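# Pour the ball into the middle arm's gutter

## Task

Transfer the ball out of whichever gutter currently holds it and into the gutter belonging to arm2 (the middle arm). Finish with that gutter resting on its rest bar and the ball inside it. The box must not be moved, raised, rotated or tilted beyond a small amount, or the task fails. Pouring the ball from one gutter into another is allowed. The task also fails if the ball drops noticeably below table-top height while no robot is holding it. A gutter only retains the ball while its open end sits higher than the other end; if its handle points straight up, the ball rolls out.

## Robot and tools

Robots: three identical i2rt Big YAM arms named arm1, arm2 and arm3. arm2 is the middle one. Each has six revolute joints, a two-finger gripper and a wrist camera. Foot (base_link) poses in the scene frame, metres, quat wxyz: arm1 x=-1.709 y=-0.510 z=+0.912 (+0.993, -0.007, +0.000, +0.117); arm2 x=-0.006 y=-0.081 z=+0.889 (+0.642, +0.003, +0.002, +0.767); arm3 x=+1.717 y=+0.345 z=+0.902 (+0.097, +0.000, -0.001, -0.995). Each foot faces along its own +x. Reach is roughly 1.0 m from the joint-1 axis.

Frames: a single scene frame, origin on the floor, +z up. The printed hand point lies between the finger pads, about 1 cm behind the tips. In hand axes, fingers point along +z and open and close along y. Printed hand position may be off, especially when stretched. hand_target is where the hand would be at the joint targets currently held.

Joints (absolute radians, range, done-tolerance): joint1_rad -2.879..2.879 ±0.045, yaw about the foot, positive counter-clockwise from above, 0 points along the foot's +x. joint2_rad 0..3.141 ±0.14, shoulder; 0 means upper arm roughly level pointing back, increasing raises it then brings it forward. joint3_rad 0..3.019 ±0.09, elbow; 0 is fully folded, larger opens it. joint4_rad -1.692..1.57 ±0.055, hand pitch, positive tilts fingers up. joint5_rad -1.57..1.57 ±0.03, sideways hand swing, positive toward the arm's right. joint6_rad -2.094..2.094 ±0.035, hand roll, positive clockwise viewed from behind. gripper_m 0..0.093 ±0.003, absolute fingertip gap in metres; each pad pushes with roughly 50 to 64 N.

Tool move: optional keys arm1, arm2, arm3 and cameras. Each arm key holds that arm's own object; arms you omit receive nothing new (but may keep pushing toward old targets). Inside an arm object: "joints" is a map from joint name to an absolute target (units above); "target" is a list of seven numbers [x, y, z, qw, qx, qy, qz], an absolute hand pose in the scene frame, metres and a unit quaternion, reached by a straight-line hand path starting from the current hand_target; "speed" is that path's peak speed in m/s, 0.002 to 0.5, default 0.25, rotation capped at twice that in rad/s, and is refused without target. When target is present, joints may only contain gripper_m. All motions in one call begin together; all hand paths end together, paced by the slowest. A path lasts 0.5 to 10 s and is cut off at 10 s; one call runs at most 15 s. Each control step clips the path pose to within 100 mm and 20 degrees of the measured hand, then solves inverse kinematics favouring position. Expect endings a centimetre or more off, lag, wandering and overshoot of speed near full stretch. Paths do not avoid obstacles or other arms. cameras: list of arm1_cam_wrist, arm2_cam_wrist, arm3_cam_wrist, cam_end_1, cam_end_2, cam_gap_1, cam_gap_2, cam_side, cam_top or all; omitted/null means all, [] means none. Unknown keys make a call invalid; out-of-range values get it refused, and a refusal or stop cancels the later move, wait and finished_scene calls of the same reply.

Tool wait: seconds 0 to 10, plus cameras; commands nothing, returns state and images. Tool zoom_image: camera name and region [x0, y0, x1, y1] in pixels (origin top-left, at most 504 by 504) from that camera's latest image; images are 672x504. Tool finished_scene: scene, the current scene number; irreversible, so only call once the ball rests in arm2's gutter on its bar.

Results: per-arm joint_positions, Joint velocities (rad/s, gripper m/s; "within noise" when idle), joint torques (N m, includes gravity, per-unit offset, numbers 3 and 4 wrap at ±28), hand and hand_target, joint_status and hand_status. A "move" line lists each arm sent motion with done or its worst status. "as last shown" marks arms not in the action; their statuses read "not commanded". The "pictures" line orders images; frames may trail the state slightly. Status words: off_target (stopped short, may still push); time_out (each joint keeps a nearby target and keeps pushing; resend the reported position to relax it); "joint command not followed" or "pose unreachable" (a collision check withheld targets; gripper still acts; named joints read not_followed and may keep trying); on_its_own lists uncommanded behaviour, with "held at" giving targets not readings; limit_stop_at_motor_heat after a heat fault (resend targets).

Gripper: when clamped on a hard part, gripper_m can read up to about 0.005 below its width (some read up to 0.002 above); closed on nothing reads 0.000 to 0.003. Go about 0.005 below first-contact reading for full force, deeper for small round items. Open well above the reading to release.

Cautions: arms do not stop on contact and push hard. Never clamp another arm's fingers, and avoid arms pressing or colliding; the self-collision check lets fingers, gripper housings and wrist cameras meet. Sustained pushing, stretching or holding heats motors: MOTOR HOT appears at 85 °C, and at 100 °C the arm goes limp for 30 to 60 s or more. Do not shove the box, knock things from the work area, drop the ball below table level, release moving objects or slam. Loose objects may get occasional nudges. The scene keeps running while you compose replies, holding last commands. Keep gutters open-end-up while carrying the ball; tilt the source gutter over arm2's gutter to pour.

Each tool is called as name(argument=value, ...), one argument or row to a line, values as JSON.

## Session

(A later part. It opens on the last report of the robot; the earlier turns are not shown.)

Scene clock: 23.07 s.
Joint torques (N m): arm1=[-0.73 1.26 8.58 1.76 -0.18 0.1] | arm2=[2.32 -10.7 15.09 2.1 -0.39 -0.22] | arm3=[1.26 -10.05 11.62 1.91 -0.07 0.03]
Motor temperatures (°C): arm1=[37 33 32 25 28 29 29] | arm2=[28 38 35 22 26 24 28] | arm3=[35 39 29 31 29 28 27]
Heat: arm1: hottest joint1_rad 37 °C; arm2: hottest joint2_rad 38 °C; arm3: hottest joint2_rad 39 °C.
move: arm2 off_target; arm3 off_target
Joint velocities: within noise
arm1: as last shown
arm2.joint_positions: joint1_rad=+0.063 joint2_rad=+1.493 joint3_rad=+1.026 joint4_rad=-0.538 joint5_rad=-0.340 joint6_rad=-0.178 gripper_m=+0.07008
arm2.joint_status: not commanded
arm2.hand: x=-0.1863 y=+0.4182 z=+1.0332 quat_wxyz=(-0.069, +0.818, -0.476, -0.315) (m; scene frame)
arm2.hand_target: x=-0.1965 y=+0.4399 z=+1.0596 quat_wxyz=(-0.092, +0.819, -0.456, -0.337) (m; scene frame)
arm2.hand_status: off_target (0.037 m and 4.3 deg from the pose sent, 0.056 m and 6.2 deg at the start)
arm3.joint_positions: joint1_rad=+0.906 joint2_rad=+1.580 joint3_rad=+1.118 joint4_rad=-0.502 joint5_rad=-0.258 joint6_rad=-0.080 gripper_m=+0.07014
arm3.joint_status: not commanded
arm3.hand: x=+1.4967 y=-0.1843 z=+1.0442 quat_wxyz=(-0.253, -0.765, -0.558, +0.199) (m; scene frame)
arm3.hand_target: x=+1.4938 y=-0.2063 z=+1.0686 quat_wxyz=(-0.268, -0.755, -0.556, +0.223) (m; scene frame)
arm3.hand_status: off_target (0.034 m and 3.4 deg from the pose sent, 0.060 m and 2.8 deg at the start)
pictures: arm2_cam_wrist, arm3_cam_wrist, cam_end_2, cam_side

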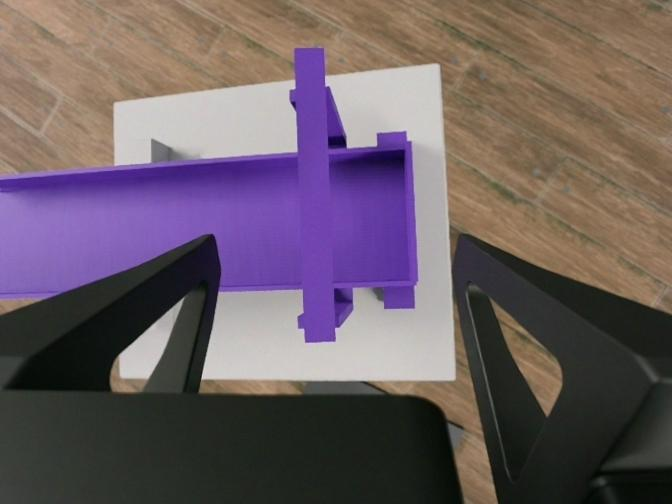

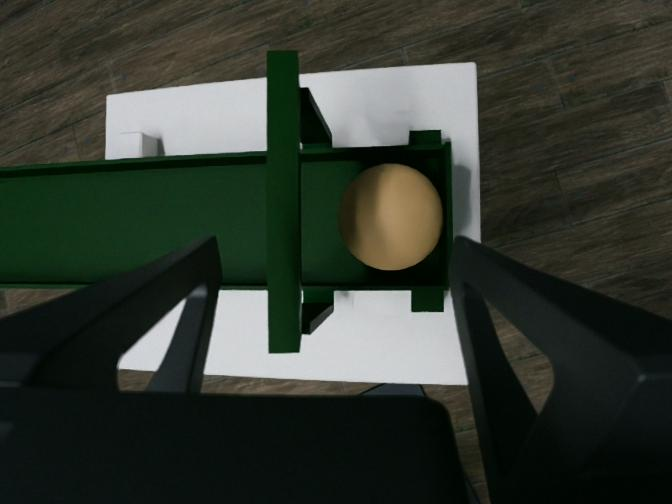

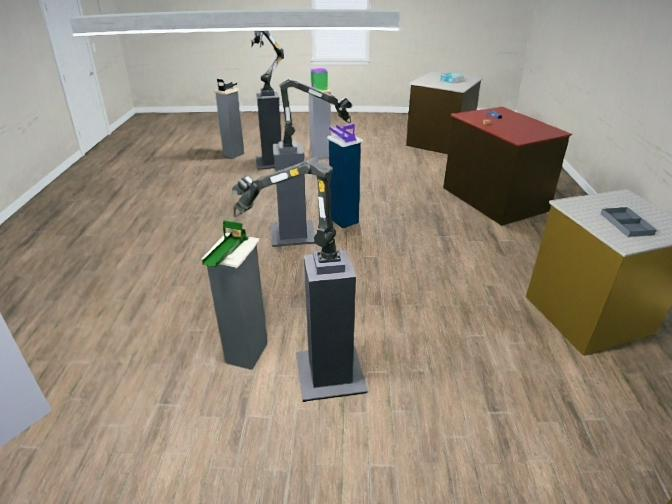

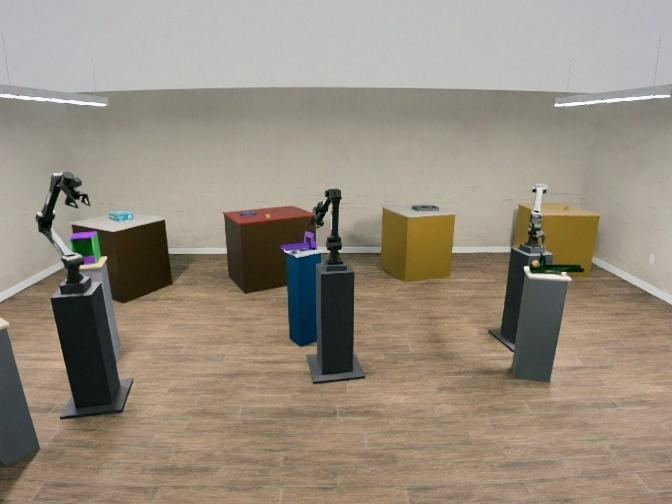

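move(
  arm3={"target":[1.510,-0.242,1.022,0.268,0.755,0.556,-0.223],"speed":0.08},
  arm2={"target":[-0.228,0.461,1.016,0.0832,-0.8305,0.4349,0.3389],"speed":0.08},
  cameras=["arm2_cam_wrist","arm3_cam_wrist","cam_side","cam_end_2"],
)

zoom_image(
  camera="cam_end_2",
  region=[190, 180, 280, 280],
)

zoom_image(
  camera="cam_side",
  region=[512, 230, 592, 290],
)

zoom_image(
  camera="cam_end_2",
  region=[300, 90, 370, 150],
)

Scene clock: 26.20 s.
Joint torques (N m): arm1=[-0.73 1.44 8.59 1.76 -0.18 0.11] | arm2=[2.37 -11.63 14.34 2.17 -0.4 -0.21] | arm3=[1.08 -10.93 11.11 1.94 -0.05 0.04]
Motor temperatures (°C): arm1=[37 33 32 25 28 29 29] | arm2=[28 38 36 22 26 24 28] | arm3=[35 39 29 31 29 28 26]
Heat: arm1: hottest joint1_rad 37 °C; arm2: hottest joint2_rad 38 °C; arm3: hottest joint2_rad 39 °C.
move: arm2 off_target; arm3 off_target
Joint velocities: within noise
arm1: as last shown
arm2.joint_positions: joint1_rad=+0.105 joint2_rad=+1.614 joint3_rad=+1.052 joint4_rad=-0.439 joint5_rad=-0.346 joint6_rad=-0.187 gripper_m=+0.07008
arm2.joint_status: not commanded
arm2.hand: x=-0.2160 y=+0.4375 z=+0.9950 quat_wxyz=(-0.063, +0.830, -0.454, -0.319) (m; scene frame)
arm2.hand_target: x=-0.2273 y=+0.4592 z=+1.0167 quat_wxyz=(-0.083, +0.830, -0.435, -0.339) (m; scene frame)
arm2.hand_status: off_target (0.034 m and 3.9 deg from the pose sent, 0.062 m and 5.9 deg at the start)
arm3.joint_positions: joint1_rad=+0.965 joint2_rad=+1.690 joint3_rad=+1.125 joint4_rad=-0.386 joint5_rad=-0.222 joint6_rad=-0.033 gripper_m=+0.07014
arm3.joint_status: not commanded
arm3.hand: x=+1.5122 y=-0.2171 z=+1.0008 quat_wxyz=(-0.252, -0.764, -0.559, +0.201) (m; scene frame)
arm3.hand_target: x=+1.5108 y=-0.2403 z=+1.0227 quat_wxyz=(-0.268, -0.755, -0.556, +0.223) (m; scene frame)
arm3.hand_status: off_target (0.033 m and 3.3 deg from the pose sent, 0.063 m and 3.4 deg at the start)
pictures: arm2_cam_wrist, arm3_cam_wrist, cam_end_2, cam_side

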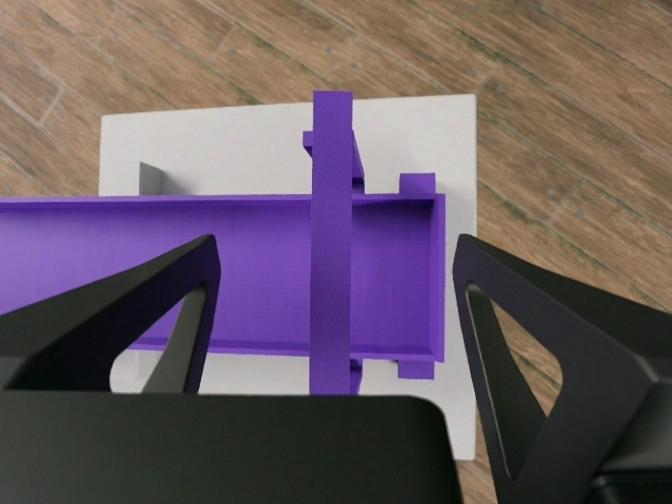

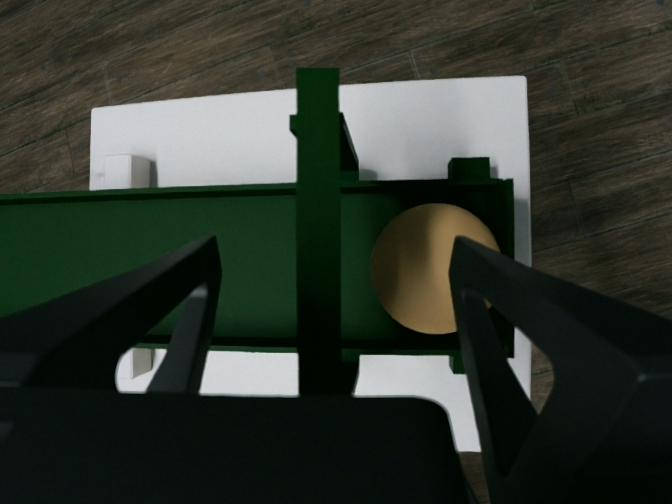

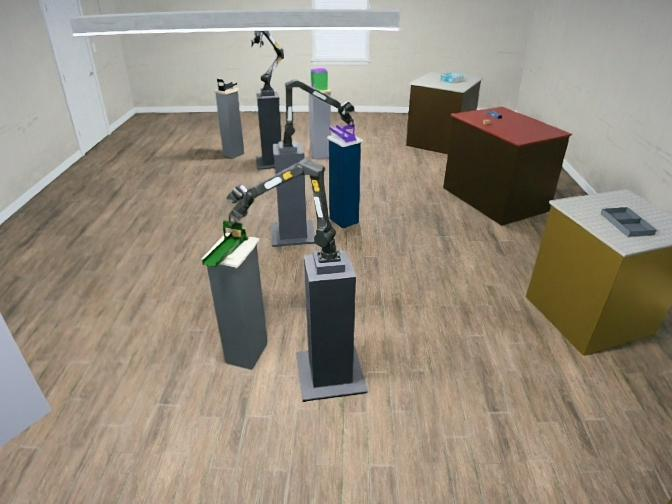

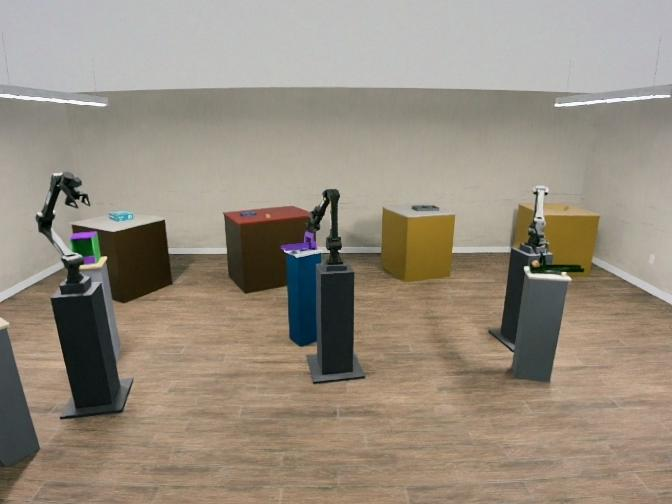

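Scaled by 5.040 from the camera's 672x504 image, which has a finer 960x720 frame.

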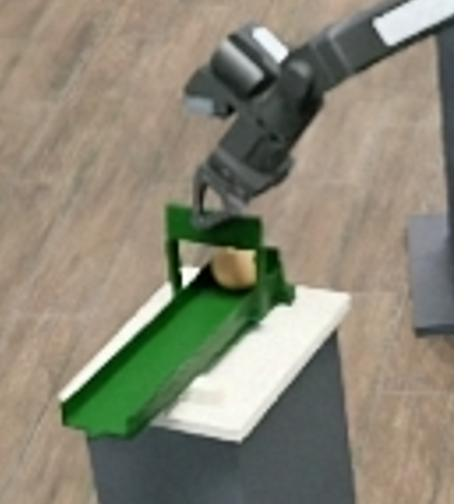

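Scaled by 6.300 from the camera's 672x504 image, which has a finer 960x720 frame.

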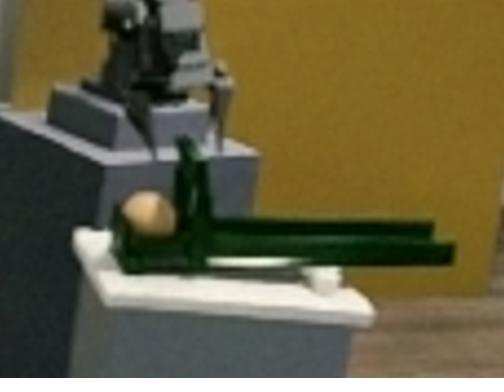

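Scaled by 7.200 from the camera's 672x504 image, which has a finer 960x720 frame.

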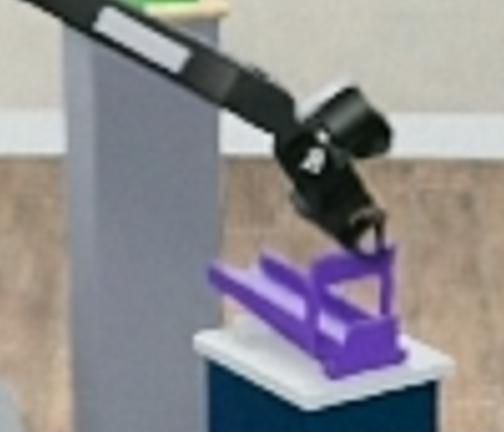

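move(
  arm3={"target":[1.515,-0.252,1.010,0.268,0.755,0.556,-0.223],"speed":0.08},
  arm2={"target":[-0.235,0.466,1.004,0.0832,-0.8305,0.4349,0.3389],"speed":0.08},
  cameras=["arm2_cam_wrist","arm3_cam_wrist","cam_end_2"],
)

zoom_image(
  camera="cam_end_2",
  region=[190, 180, 280, 280],
)

zoom_image(
  camera="cam_end_2",
  region=[310, 90, 370, 150],
)

Scene clock: 27.80 s.
Joint torques (N m): arm1=[-0.67 1.32 8.58 1.77 -0.18 0.1] | arm2=[2.43 -12.16 14.17 2.13 -0.22 -0.11] | arm3=[0.97 -11.11 10.96 1.85 -0.04 0.04]
Motor temperatures (°C): arm1=[37 33 32 25 28 29 29] | arm2=[28 38 36 22 26 24 28] | arm3=[35 39 29 31 29 28 26]
Heat: arm1: hottest joint1_rad 37 °C; arm2: hottest joint2_rad 38 °C; arm3: hottest joint2_rad 39 °C.
move: arm2 off_target; arm3 off_target
Joint velocities: within noise
arm1: as last shown
arm2.joint_positions: joint1_rad=+0.115 joint2_rad=+1.647 joint3_rad=+1.057 joint4_rad=-0.408 joint5_rad=-0.344 joint6_rad=-0.187 gripper_m=+0.07008
arm2.joint_status: not commanded
arm2.hand: x=-0.2231 y=+0.4422 z=+0.9834 quat_wxyz=(-0.063, +0.832, -0.449, -0.320) (m; scene frame)
arm2.hand_target: x=-0.2345 y=+0.4641 z=+1.0048 quat_wxyz=(-0.083, +0.830, -0.435, -0.339) (m; scene frame)
arm2.hand_status: off_target (0.034 m and 3.6 deg from the pose sent, 0.035 m and 3.9 deg at the start)
arm3.joint_positions: joint1_rad=+0.981 joint2_rad=+1.723 joint3_rad=+1.133 joint4_rad=-0.359 joint5_rad=-0.212 joint6_rad=-0.020 gripper_m=+0.07014
arm3.joint_status: not commanded
arm3.hand: x=+1.5168 y=-0.2267 z=+0.9891 quat_wxyz=(-0.251, -0.764, -0.559, +0.201) (m; scene frame)
arm3.hand_target: x=+1.5158 y=-0.2503 z=+1.0107 quat_wxyz=(-0.268, -0.755, -0.556, +0.223) (m; scene frame)
arm3.hand_status: off_target (0.033 m and 3.3 deg from the pose sent, 0.036 m and 3.3 deg at the start)
pictures: arm2_cam_wrist, arm3_cam_wrist, cam_end_2

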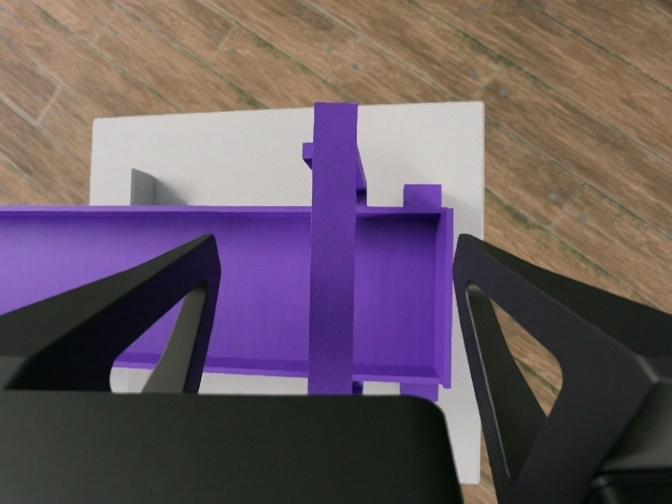

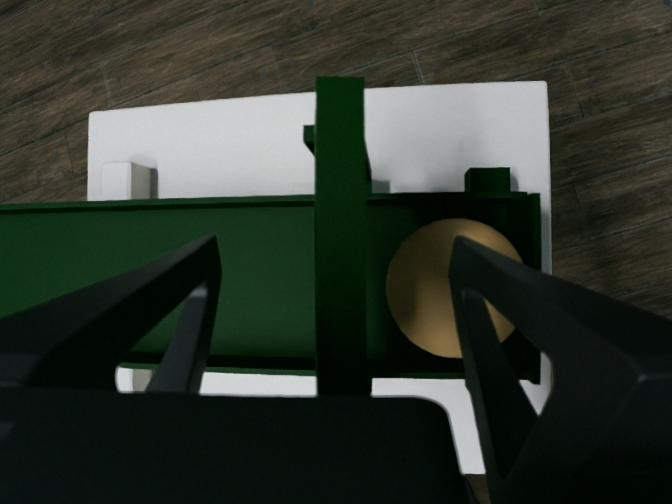

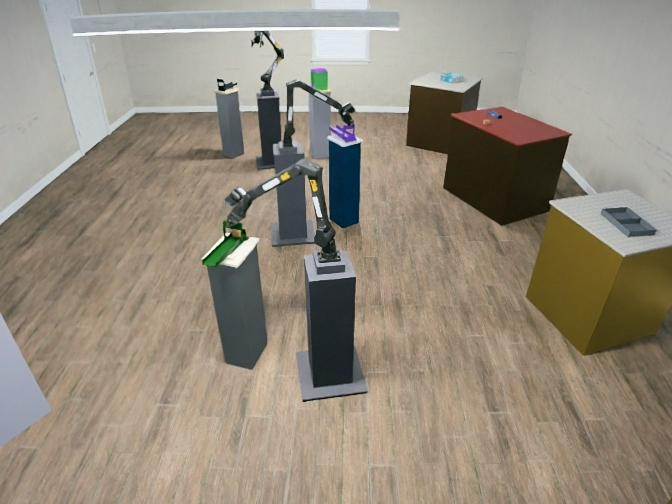

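Scaled by 5.040 from the camera's 672x504 image, which has a finer 960x720 frame.

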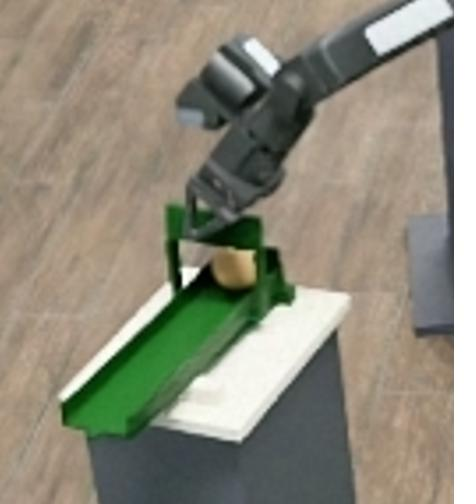

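Scaled by 8.400 from the camera's 672x504 image, which has a finer 960x720 frame.

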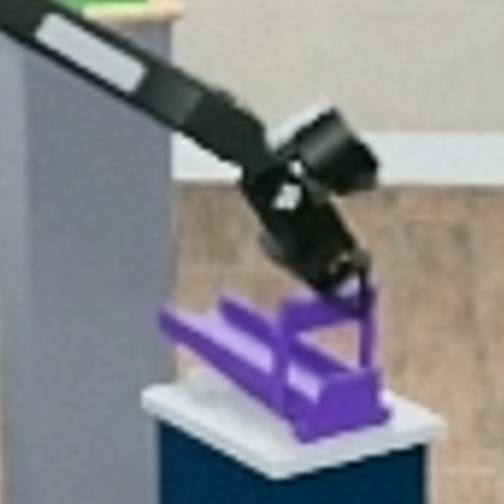

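move(
  arm3={"joints":{"gripper_m":0.02}},
  arm2={"joints":{"gripper_m":0.02}},
  cameras=[],
)

move(
  arm3={"joints":{"gripper_m":0.006}},
  arm2={"joints":{"gripper_m":0.006}},
  cameras=["arm2_cam_wrist","arm3_cam_wrist","cam_side"],
)

Scene clock: 29.13 s.
Joint torques (N m): arm1=[-0.67 1.32 8.57 1.77 -0.18 0.1] | arm2=[2.43 -12.16 14.19 2.18 -0.25 -0.11] | arm3=[1.08 -11.11 10.99 1.96 -0.04 0.03]
Motor temperatures (°C): arm1=[37 33 32 25 28 29 29] | arm2=[28 38 36 22 26 24 27] | arm3=[35 39 30 31 28 28 26]
Heat: arm1: hottest joint1_rad 37 °C; arm2: hottest joint2_rad 38 °C; arm3: hottest joint2_rad 39 °C.
move: arm2 done; arm3 done
Joint velocities: within noise
arm1: as last shown
arm2.joint_positions: joint1_rad=+0.115 joint2_rad=+1.647 joint3_rad=+1.057 joint4_rad=-0.408 joint5_rad=-0.344 joint6_rad=-0.187 gripper_m=+0.02017
arm2.joint_status: all done
arm2.hand: x=-0.2231 y=+0.4423 z=+0.9836 quat_wxyz=(-0.063, +0.832, -0.449, -0.320) (m; scene frame)
arm2.hand_target: x=-0.2345 y=+0.4642 z=+1.0048 quat_wxyz=(-0.083, +0.830, -0.435, -0.339) (m; scene frame)
arm2.hand_status: not commanded
arm3.joint_positions: joint1_rad=+0.981 joint2_rad=+1.723 joint3_rad=+1.134 joint4_rad=-0.359 joint5_rad=-0.212 joint6_rad=-0.020 gripper_m=+0.02023
arm3.joint_status: all done
arm3.hand: x=+1.5168 y=-0.2268 z=+0.9892 quat_wxyz=(-0.252, -0.764, -0.559, +0.201) (m; scene frame)
arm3.hand_target: x=+1.5158 y=-0.2503 z=+1.0107 quat_wxyz=(-0.268, -0.755, -0.556, +0.223) (m; scene frame)
arm3.hand_status: not commanded
pictures: none
No camera images: "cameras" was empty.

Scene clock: 29.67 s.
Joint torques (N m): arm1=[-0.62 1.26 8.58 1.77 -0.18 0.09] | arm2=[2.02 -12.16 14.15 2.14 -0.24 -0.12] | arm3=[1.14 -11.16 10.73 1.95 0.15 -0.07]
Motor temperatures (°C): arm1=[37 33 32 25 28 29 29] | arm2=[28 38 36 22 26 24 28] | arm3=[35 39 30 31 28 28 26]
Heat: arm1: hottest joint1_rad 37 °C; arm2: hottest joint2_rad 38 °C; arm3: hottest joint2_rad 39 °C.
move: arm2 off_target; arm3 off_target
Joint velocities: within noise
arm1: as last shown
arm2.joint_positions: joint1_rad=+0.115 joint2_rad=+1.647 joint3_rad=+1.057 joint4_rad=-0.408 joint5_rad=-0.344 joint6_rad=-0.187 gripper_m=+0.01135
arm2.joint_status: gripper_m off_target (ended at +0.01138, target +0.00600)
arm2.hand: x=-0.2233 y=+0.4423 z=+0.9836 quat_wxyz=(-0.063, +0.832, -0.449, -0.320) (m; scene frame)
arm2.hand_target: x=-0.2344 y=+0.4640 z=+1.0046 quat_wxyz=(-0.083, +0.830, -0.435, -0.339) (m; scene frame)
arm2.hand_status: not commanded
arm3.joint_positions: joint1_rad=+0.981 joint2_rad=+1.723 joint3_rad=+1.137 joint4_rad=-0.358 joint5_rad=-0.217 joint6_rad=-0.010 gripper_m=+0.01290
arm3.joint_status: gripper_m off_target (ended at +0.01293, target +0.00600)
arm3.hand: x=+1.5169 y=-0.2285 z=+0.9912 quat_wxyz=(-0.256, -0.765, -0.555, +0.201) (m; scene frame)
arm3.hand_target: x=+1.5158 y=-0.2504 z=+1.0107 quat_wxyz=(-0.268, -0.755, -0.556, +0.223) (m; scene frame)
arm3.hand_status: not commanded
pictures: arm2_cam_wrist, arm3_cam_wrist, cam_side

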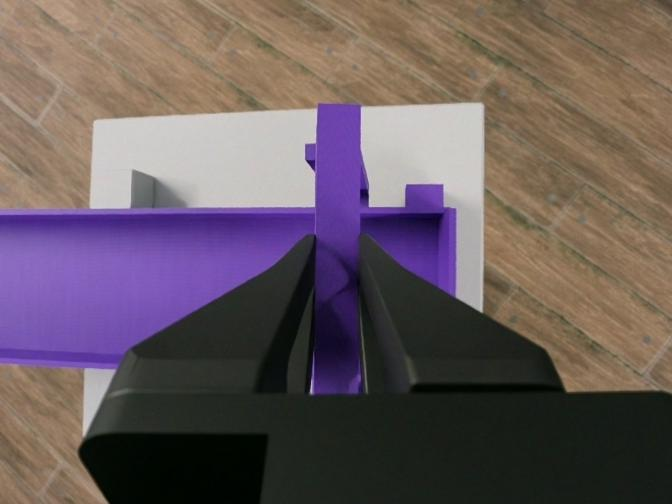

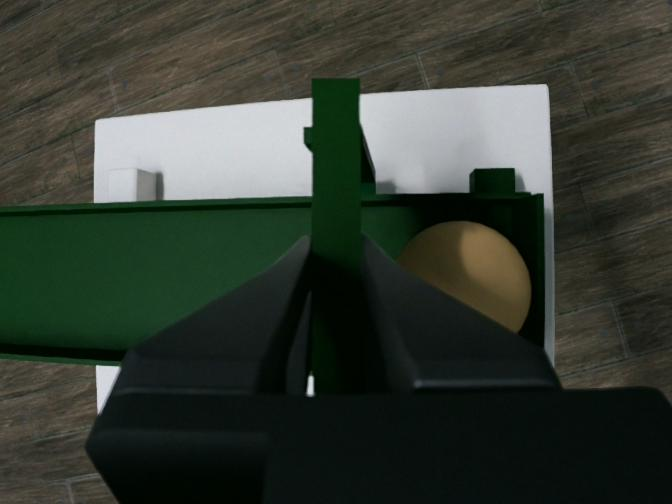

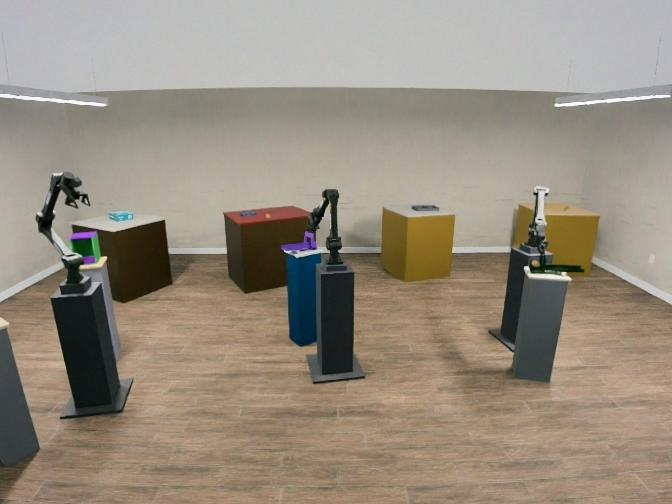

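move(
  arm3={"joints":{"gripper_m":0.0}},
  arm2={"joints":{"gripper_m":0.0}},
  cameras=[],
)

move(
  arm3={"target":[1.515,-0.25,1.15,0.3054,0.7619,0.5387,-0.1916],"speed":0.12},
  arm2={"target":[-0.235,0.464,1.15,0.0383,-0.8181,0.4487,0.3585],"speed":0.12},
)

zoom_image(
  camera="cam_side",
  region=[502, 180, 602, 290],
)

zoom_image(
  camera="cam_side",
  region=[262, 180, 362, 290],
)

Scene clock: 30.80 s.
Joint torques (N m): arm1=[-0.73 1.32 8.58 1.76 -0.18 0.11] | arm2=[2.32 -12.22 14.13 2.14 -0.25 -0.11] | arm3=[1.14 -11.11 10.7 1.95 0.14 -0.06]
Motor temperatures (°C): arm1=[37 33 32 25 28 29 29] | arm2=[28 38 36 22 26 24 28] | arm3=[35 39 30 31 28 28 27]
Heat: arm1: hottest joint1_rad 37 °C; arm2: hottest joint2_rad 38 °C; arm3: hottest joint2_rad 39 °C.
move: arm2 off_target; arm3 off_target
Joint velocities: within noise
arm1: as last shown
arm2.joint_positions: joint1_rad=+0.115 joint2_rad=+1.647 joint3_rad=+1.057 joint4_rad=-0.408 joint5_rad=-0.344 joint6_rad=-0.187 gripper_m=+0.01135
arm2.joint_status: gripper_m off_target (ended at +0.01135, target +0.00000)
arm2.hand: x=-0.2233 y=+0.4423 z=+0.9836 quat_wxyz=(-0.063, +0.832, -0.449, -0.320) (m; scene frame)
arm2.hand_target: x=-0.2344 y=+0.4640 z=+1.0046 quat_wxyz=(-0.083, +0.830, -0.435, -0.339) (m; scene frame)
arm2.hand_status: not commanded
arm3.joint_positions: joint1_rad=+0.981 joint2_rad=+1.723 joint3_rad=+1.137 joint4_rad=-0.358 joint5_rad=-0.217 joint6_rad=-0.010 gripper_m=+0.01290
arm3.joint_status: gripper_m off_target (ended at +0.01290, target +0.00000)
arm3.hand: x=+1.5169 y=-0.2285 z=+0.9912 quat_wxyz=(-0.256, -0.765, -0.555, +0.201) (m; scene frame)
arm3.hand_target: x=+1.5158 y=-0.2504 z=+1.0107 quat_wxyz=(-0.268, -0.755, -0.556, +0.223) (m; scene frame)
arm3.hand_status: not commanded
pictures: none
No camera images: "cameras" was empty.

Scene clock: 32.83 s.
Joint torques (N m): arm1=[-0.73 1.32 8.59 1.77 -0.18 0.1] | arm2=[1.08 -14.92 16.99 1.28 -0.65 0.2] | arm3=[-1.32 -13.33 13.26 0.91 -0.41 0.09]
Motor temperatures (°C): arm1=[36 33 32 25 28 29 29] | arm2=[28 38 37 22 26 24 28] | arm3=[34 39 30 31 28 28 27]
Heat: arm1: hottest joint1_rad 36 °C; arm2: hottest joint2_rad 38 °C; arm3: hottest joint2_rad 39 °C.
move: arm2 off_target; arm3 off_target
Joint velocities: within noise
arm1.joint_positions: joint1_rad=-0.748 joint2_rad=+0.602 joint3_rad=+1.393 joint4_rad=-1.555 joint5_rad=-0.170 joint6_rad=-0.184 gripper_m=+0.09396
arm1.joint_status: not commanded
arm1.hand: x=-1.5290 y=-0.5723 z=+1.4175 quat_wxyz=(-0.396, -0.115, -0.909, +0.067) (m; scene frame)
arm1.hand_target: x=-1.5308 y=-0.5713 z=+1.4255 quat_wxyz=(-0.405, -0.113, -0.905, +0.070) (m; scene frame)
arm1.hand_status: not commanded
arm2.joint_positions: joint1_rad=+0.110 joint2_rad=+1.556 joint3_rad=+1.293 joint4_rad=-0.790 joint5_rad=-0.429 joint6_rad=-0.176 gripper_m=+0.01134
arm2.joint_status: not commanded
arm2.hand: x=-0.2334 y=+0.4427 z=+1.1021 quat_wxyz=(-0.013, +0.831, -0.450, -0.327) (m; scene frame)
arm2.hand_target: x=-0.2339 y=+0.4608 z=+1.1502 quat_wxyz=(-0.038, +0.818, -0.448, -0.359) (m; scene frame)
arm2.hand_status: off_target (0.052 m and 4.9 deg from the pose sent, 0.168 m and 5.5 deg at the start)
arm3.joint_positions: joint1_rad=+0.981 joint2_rad=+1.624 joint3_rad=+1.332 joint4_rad=-0.687 joint5_rad=-0.299 joint6_rad=+0.020 gripper_m=+0.01289
arm3.joint_status: not commanded
arm3.hand: x=+1.5289 y=-0.2351 z=+1.1002 quat_wxyz=(-0.281, -0.769, -0.552, +0.159) (m; scene frame)
arm3.hand_target: x=+1.5162 y=-0.2471 z=+1.1500 quat_wxyz=(-0.305, -0.761, -0.539, +0.192) (m; scene frame)
arm3.hand_status: off_target (0.054 m and 5.0 deg from the pose sent, 0.160 m and 6.1 deg at the start)
pictures: arm1_cam_wrist, arm2_cam_wrist, arm3_cam_wrist, cam_end_1, cam_end_2, cam_gap_1, cam_gap_2, cam_side, cam_top

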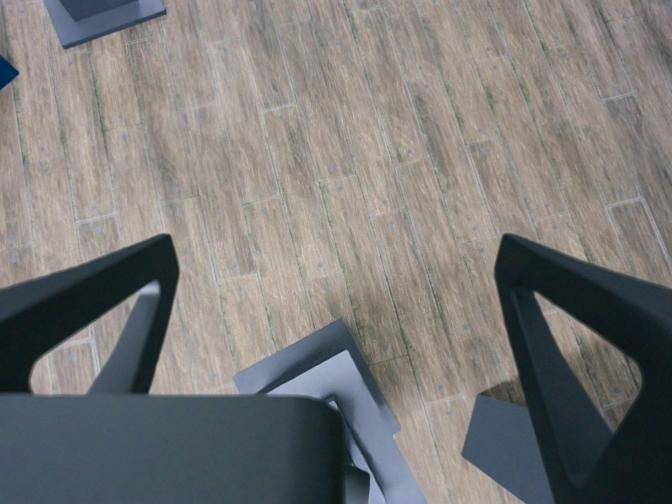

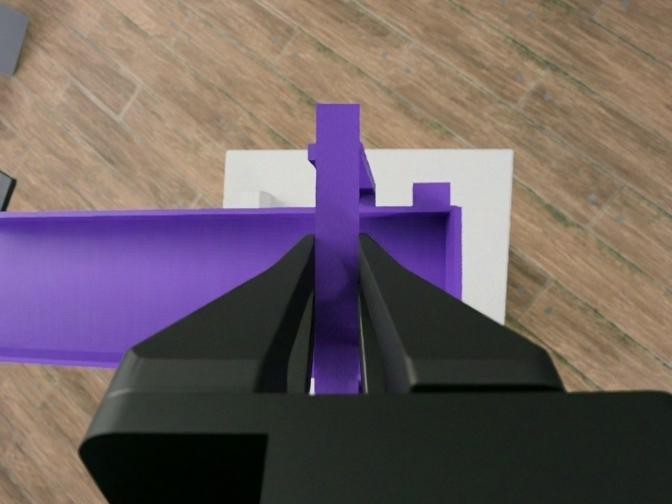

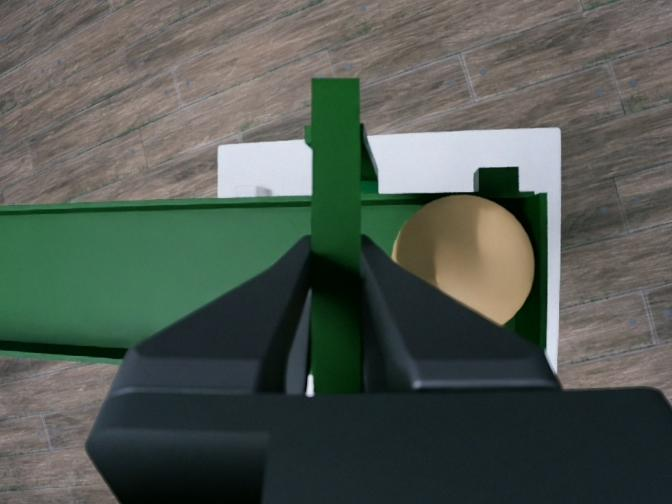

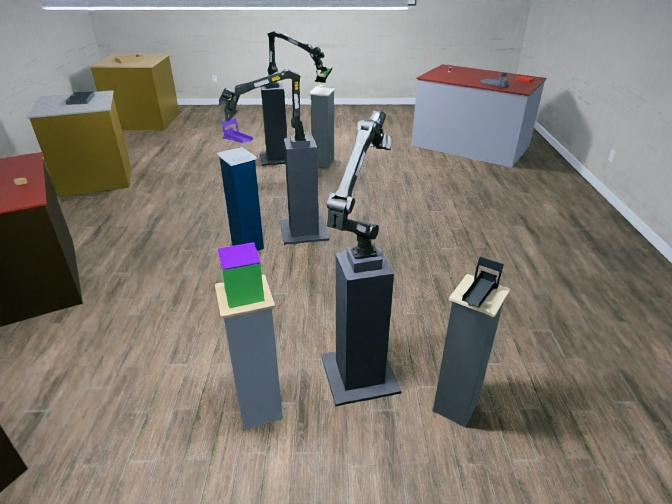

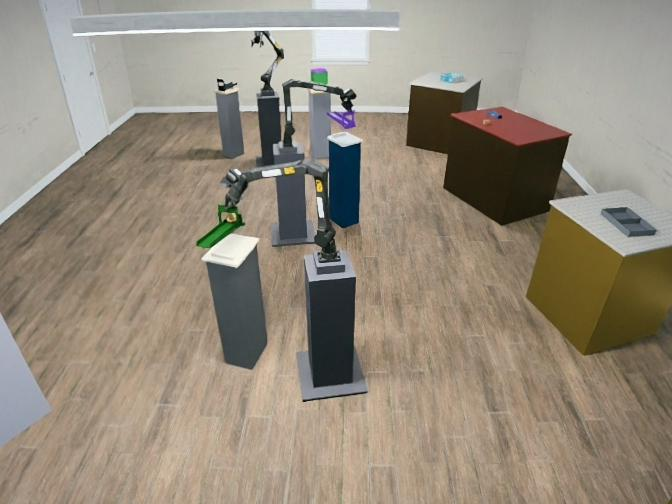

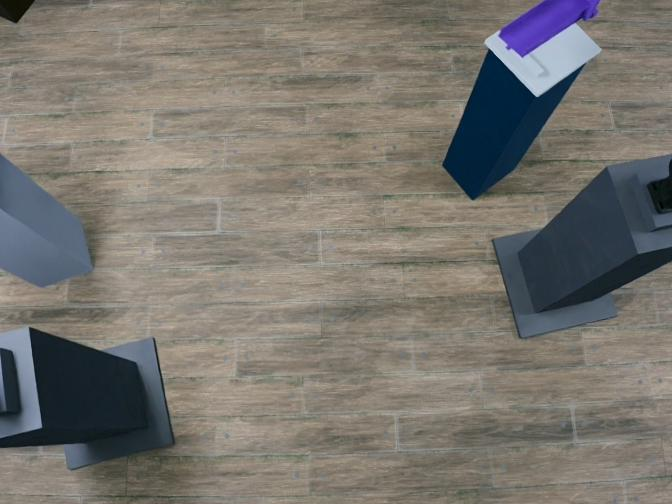

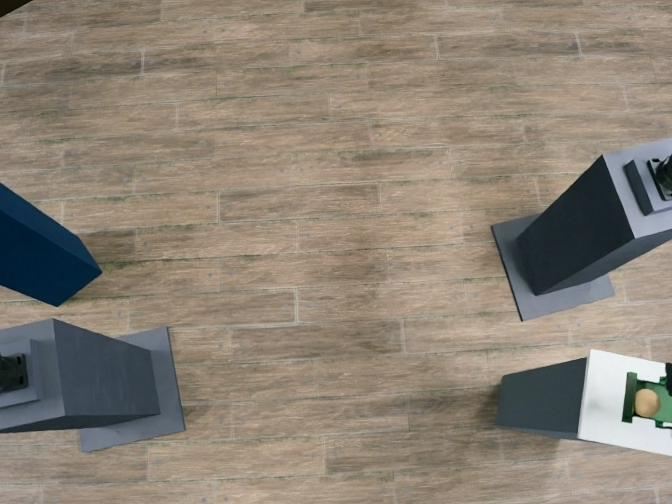

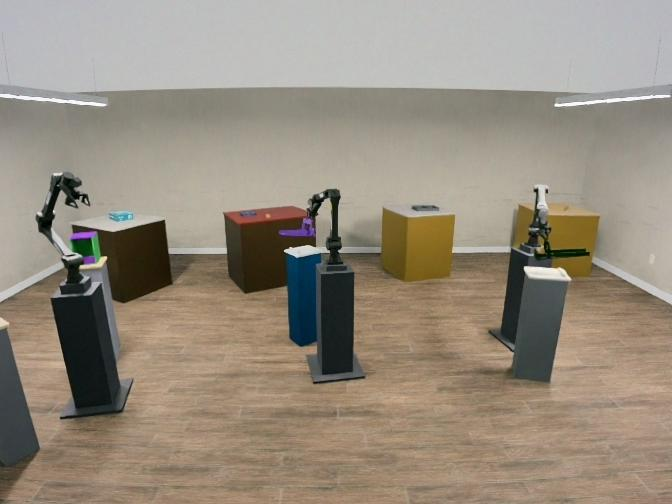

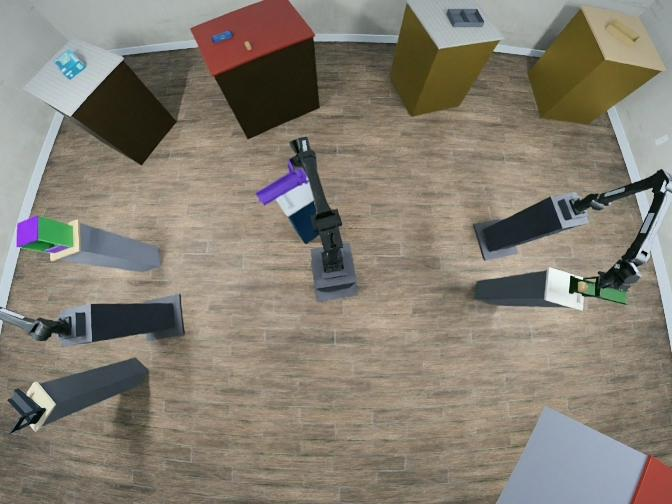

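Scaled by 4.582 from the camera's 672x504 image, which has a finer 960x720 frame.

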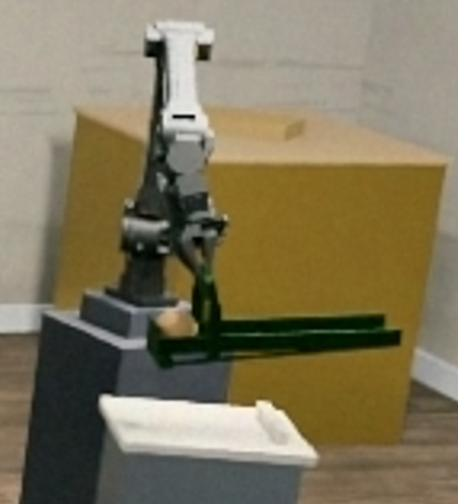

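Scaled by 4.582 from the camera's 672x504 image, which has a finer 960x720 frame.

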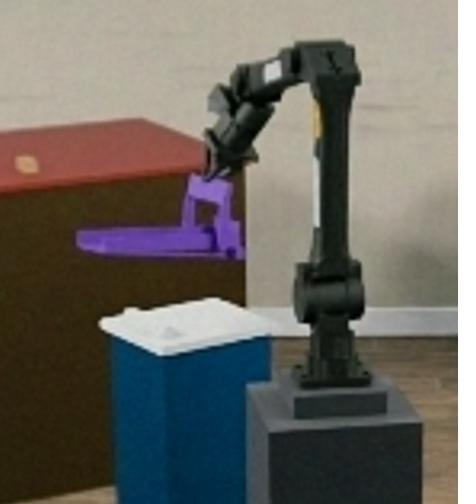

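move(
  arm3={"target":[1.22,0.02,1.30,0.1305,0.9003,0.398,0.1154],"speed":0.15},
  arm2={"target":[0.33,0.38,1.19,0.2413,-0.3222,0.8698,0.2861],"speed":0.25},
  cameras=["arm3_cam_wrist","arm2_cam_wrist","cam_top","cam_side"],
)

Scene clock: 38.20 s.
Joint torques (N m): arm1=[-0.67 1.32 8.58 1.77 -0.19 0.1] | arm2=[1.79 -10.52 17.83 2.39 -0.3 0.19] | arm3=[-0.67 -13.45 12.42 0.01 -0.32 -0.17]
Motor temperatures (°C): arm1=[36 32 32 25 28 28 29] | arm2=[28 38 38 22 26 24 28] | arm3=[34 39 31 31 28 28 27]
Heat: arm1: hottest joint1_rad 36 °C; arm2: hottest joint2_rad 38 °C; arm3: hottest joint2_rad 39 °C.
move: arm2 off_target; arm3 off_target
Joint velocities: within noise
arm1: as last shown
arm2.joint_positions: joint1_rad=-0.875 joint2_rad=+1.391 joint3_rad=+1.223 joint4_rad=-0.759 joint5_rad=-0.237 joint6_rad=+0.228 gripper_m=+0.01134
arm2.joint_status: not commanded
arm2.hand: x=+0.3134 y=+0.3601 z=+1.1462 quat_wxyz=(-0.207, +0.333, -0.882, -0.261) (m; scene frame)
arm2.hand_target: x=+0.3276 y=+0.3768 z=+1.1904 quat_wxyz=(-0.241, +0.322, -0.869, -0.287) (m; scene frame)
arm2.hand_status: off_target (0.051 m and 5.2 deg from the pose sent, 0.574 m and 81.8 deg at the start)
arm3.joint_positions: joint1_rad=+0.301 joint2_rad=+1.813 joint3_rad=+2.132 joint4_rad=-1.693 joint5_rad=-0.317 joint6_rad=-0.221 gripper_m=+0.01290
arm3.joint_status: not commanded
arm3.hand: x=+1.2254 y=+0.0200 z=+1.2716 quat_wxyz=(-0.170, -0.915, -0.359, +0.075) (m; scene frame)
arm3.hand_target: x=+1.2216 y=+0.0208 z=+1.2990 quat_wxyz=(-0.174, -0.910, -0.363, +0.103) (m; scene frame)
arm3.hand_status: off_target (0.029 m and 22.9 deg from the pose sent, 0.448 m and 43.0 deg at the start; pose on its path clipped on 27 of 113 steps; a joint's target at an end of its range on 57 of 113 steps)
pictures: arm2_cam_wrist, arm3_cam_wrist, cam_side, cam_top

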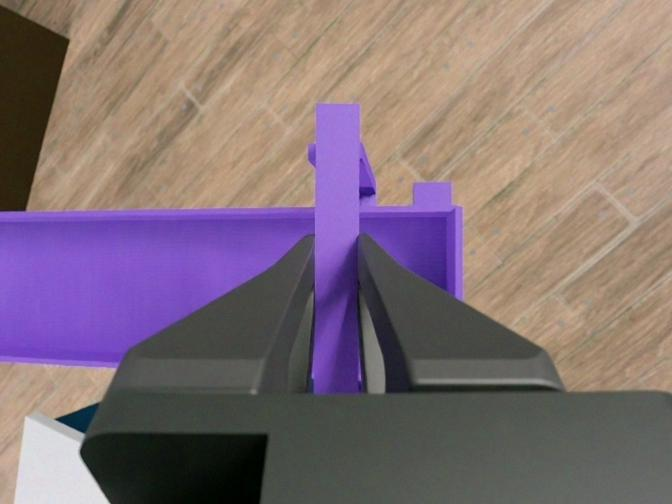

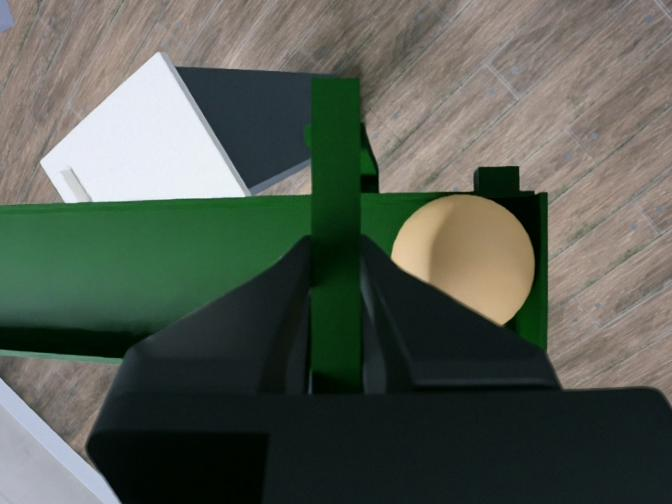

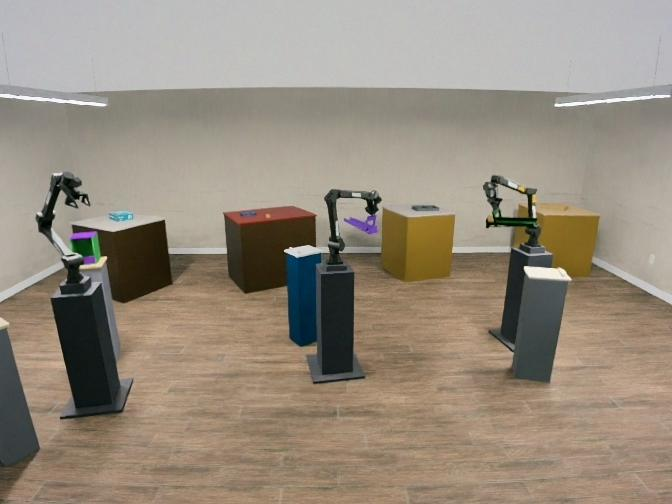

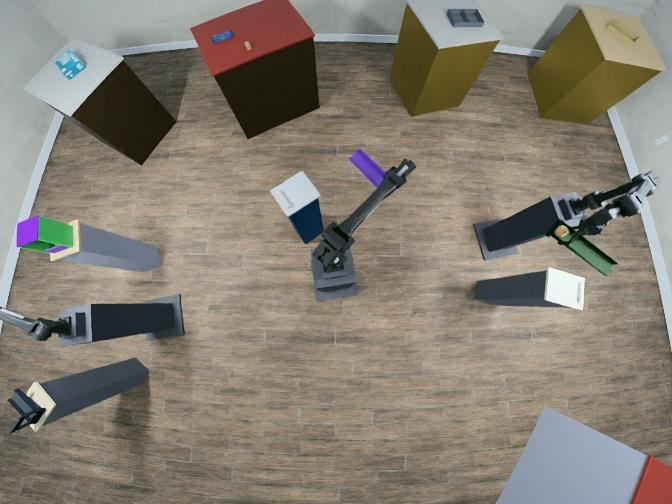

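move(
  arm3={"target":[1.0,0.345,1.32,-0.0669,-0.8759,0.3053,0.3682],"speed":0.15},
  arm2={"target":[0.773,-0.005,1.15,0.3682,0.3053,0.8759,0.0669],"speed":0.15},
  cameras=["arm3_cam_wrist","arm2_cam_wrist","cam_top","cam_side","cam_gap_2","cam_end_2"],
)

Scene clock: 44.60 s.
Joint torques (N m): arm1=[-0.73 1.32 8.57 1.76 -0.19 0.1] | arm2=[1.49 -19.84 18.1 1.68 0.13 0.21] | arm3=[-1.14 -14.62 13.96 2.06 0.17 0.08]
Motor temperatures (°C): arm1=[36 32 32 25 28 28 28] | arm2=[28 39 39 22 26 24 28] | arm3=[34 39 32 31 28 28 27]
Heat: arm1: hottest joint1_rad 36 °C; arm2: hottest joint2_rad 39 °C; arm3: hottest joint2_rad 39 °C.
move: arm2 off_target; arm3 off_target
Joint velocities: within noise
arm1: as last shown
arm2.joint_positions: joint1_rad=-1.602 joint2_rad=+1.962 joint3_rad=+1.851 joint4_rad=-0.788 joint5_rad=+0.206 joint6_rad=+0.707 gripper_m=+0.01133
arm2.joint_status: not commanded
arm2.hand: x=+0.7516 y=-0.0051 z=+1.1068 quat_wxyz=(-0.335, -0.293, -0.894, -0.047) (m; scene frame)
arm2.hand_target: x=+0.7691 y=-0.0055 z=+1.1504 quat_wxyz=(-0.369, -0.305, -0.876, -0.068) (m; scene frame)
arm2.hand_status: off_target (0.048 m and 5.1 deg from the pose sent, 0.587 m and 80.3 deg at the start)
arm3.joint_positions: joint1_rad=-0.149 joint2_rad=+1.824 joint3_rad=+2.049 joint4_rad=-1.135 joint5_rad=+0.131 joint6_rad=+0.631 gripper_m=+0.01294
arm3.joint_status: not commanded
arm3.hand: x=+1.0121 y=+0.3370 z=+1.2743 quat_wxyz=(-0.050, -0.897, +0.293, +0.326) (m; scene frame)
arm3.hand_target: x=+1.0038 y=+0.3449 z=+1.3197 quat_wxyz=(-0.067, -0.876, +0.305, +0.369) (m; scene frame)
arm3.hand_status: off_target (0.048 m and 5.9 deg from the pose sent, 0.398 m and 86.1 deg at the start)
pictures: arm2_cam_wrist, arm3_cam_wrist, cam_end_2, cam_gap_2, cam_side, cam_top

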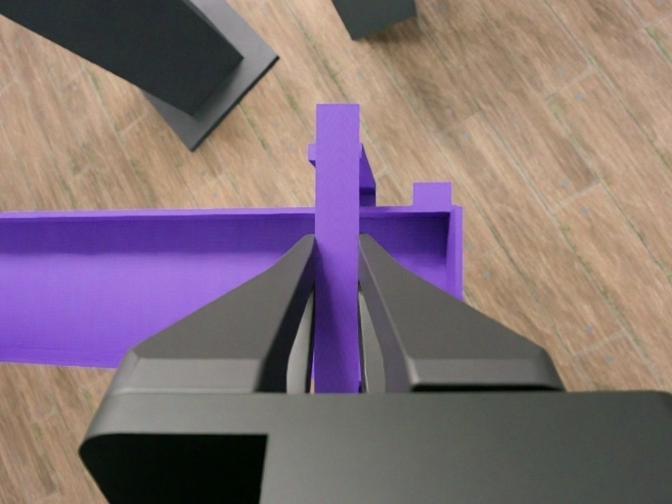

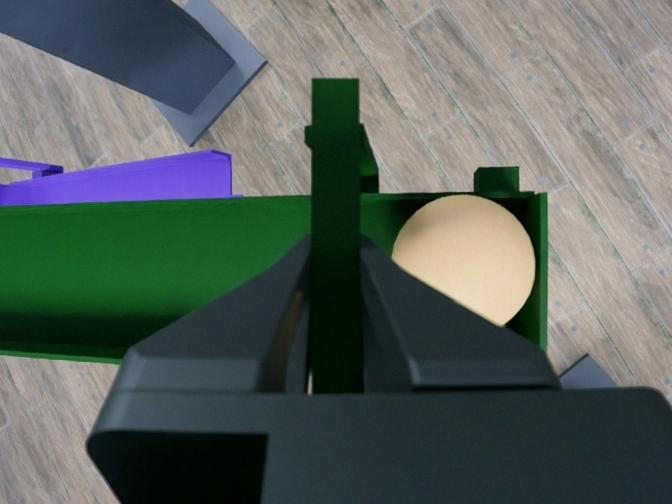

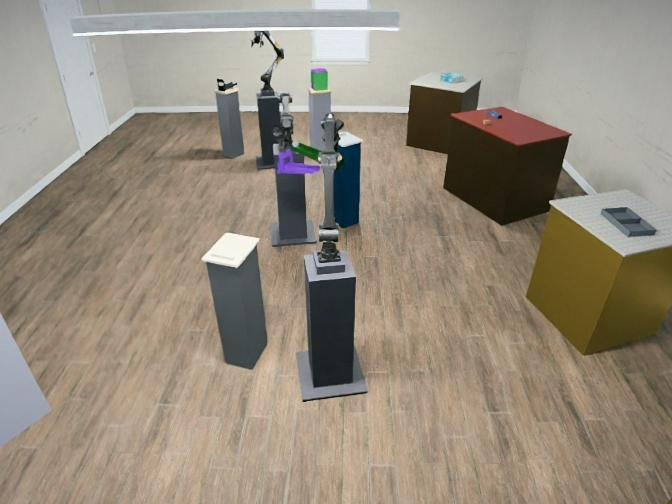

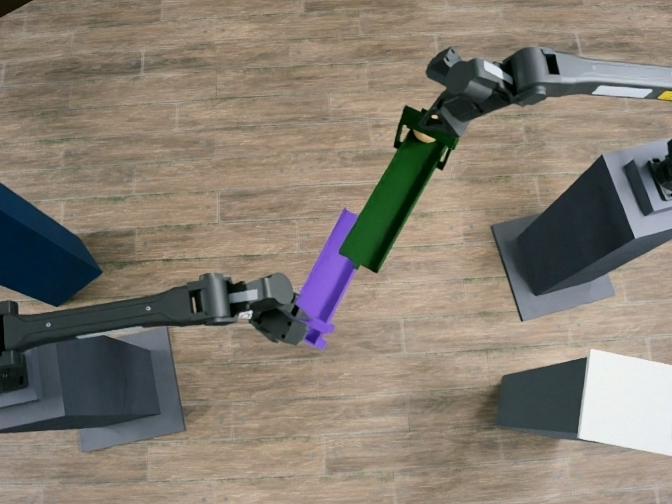

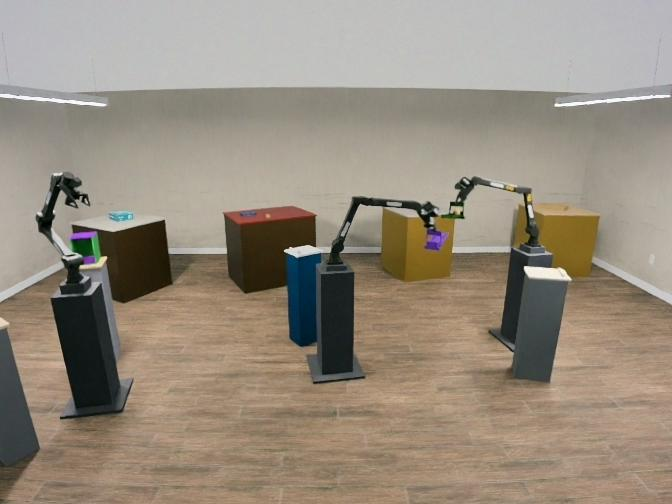

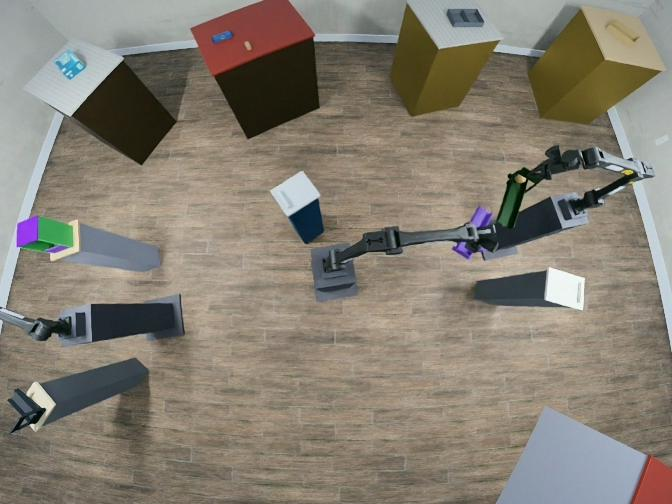

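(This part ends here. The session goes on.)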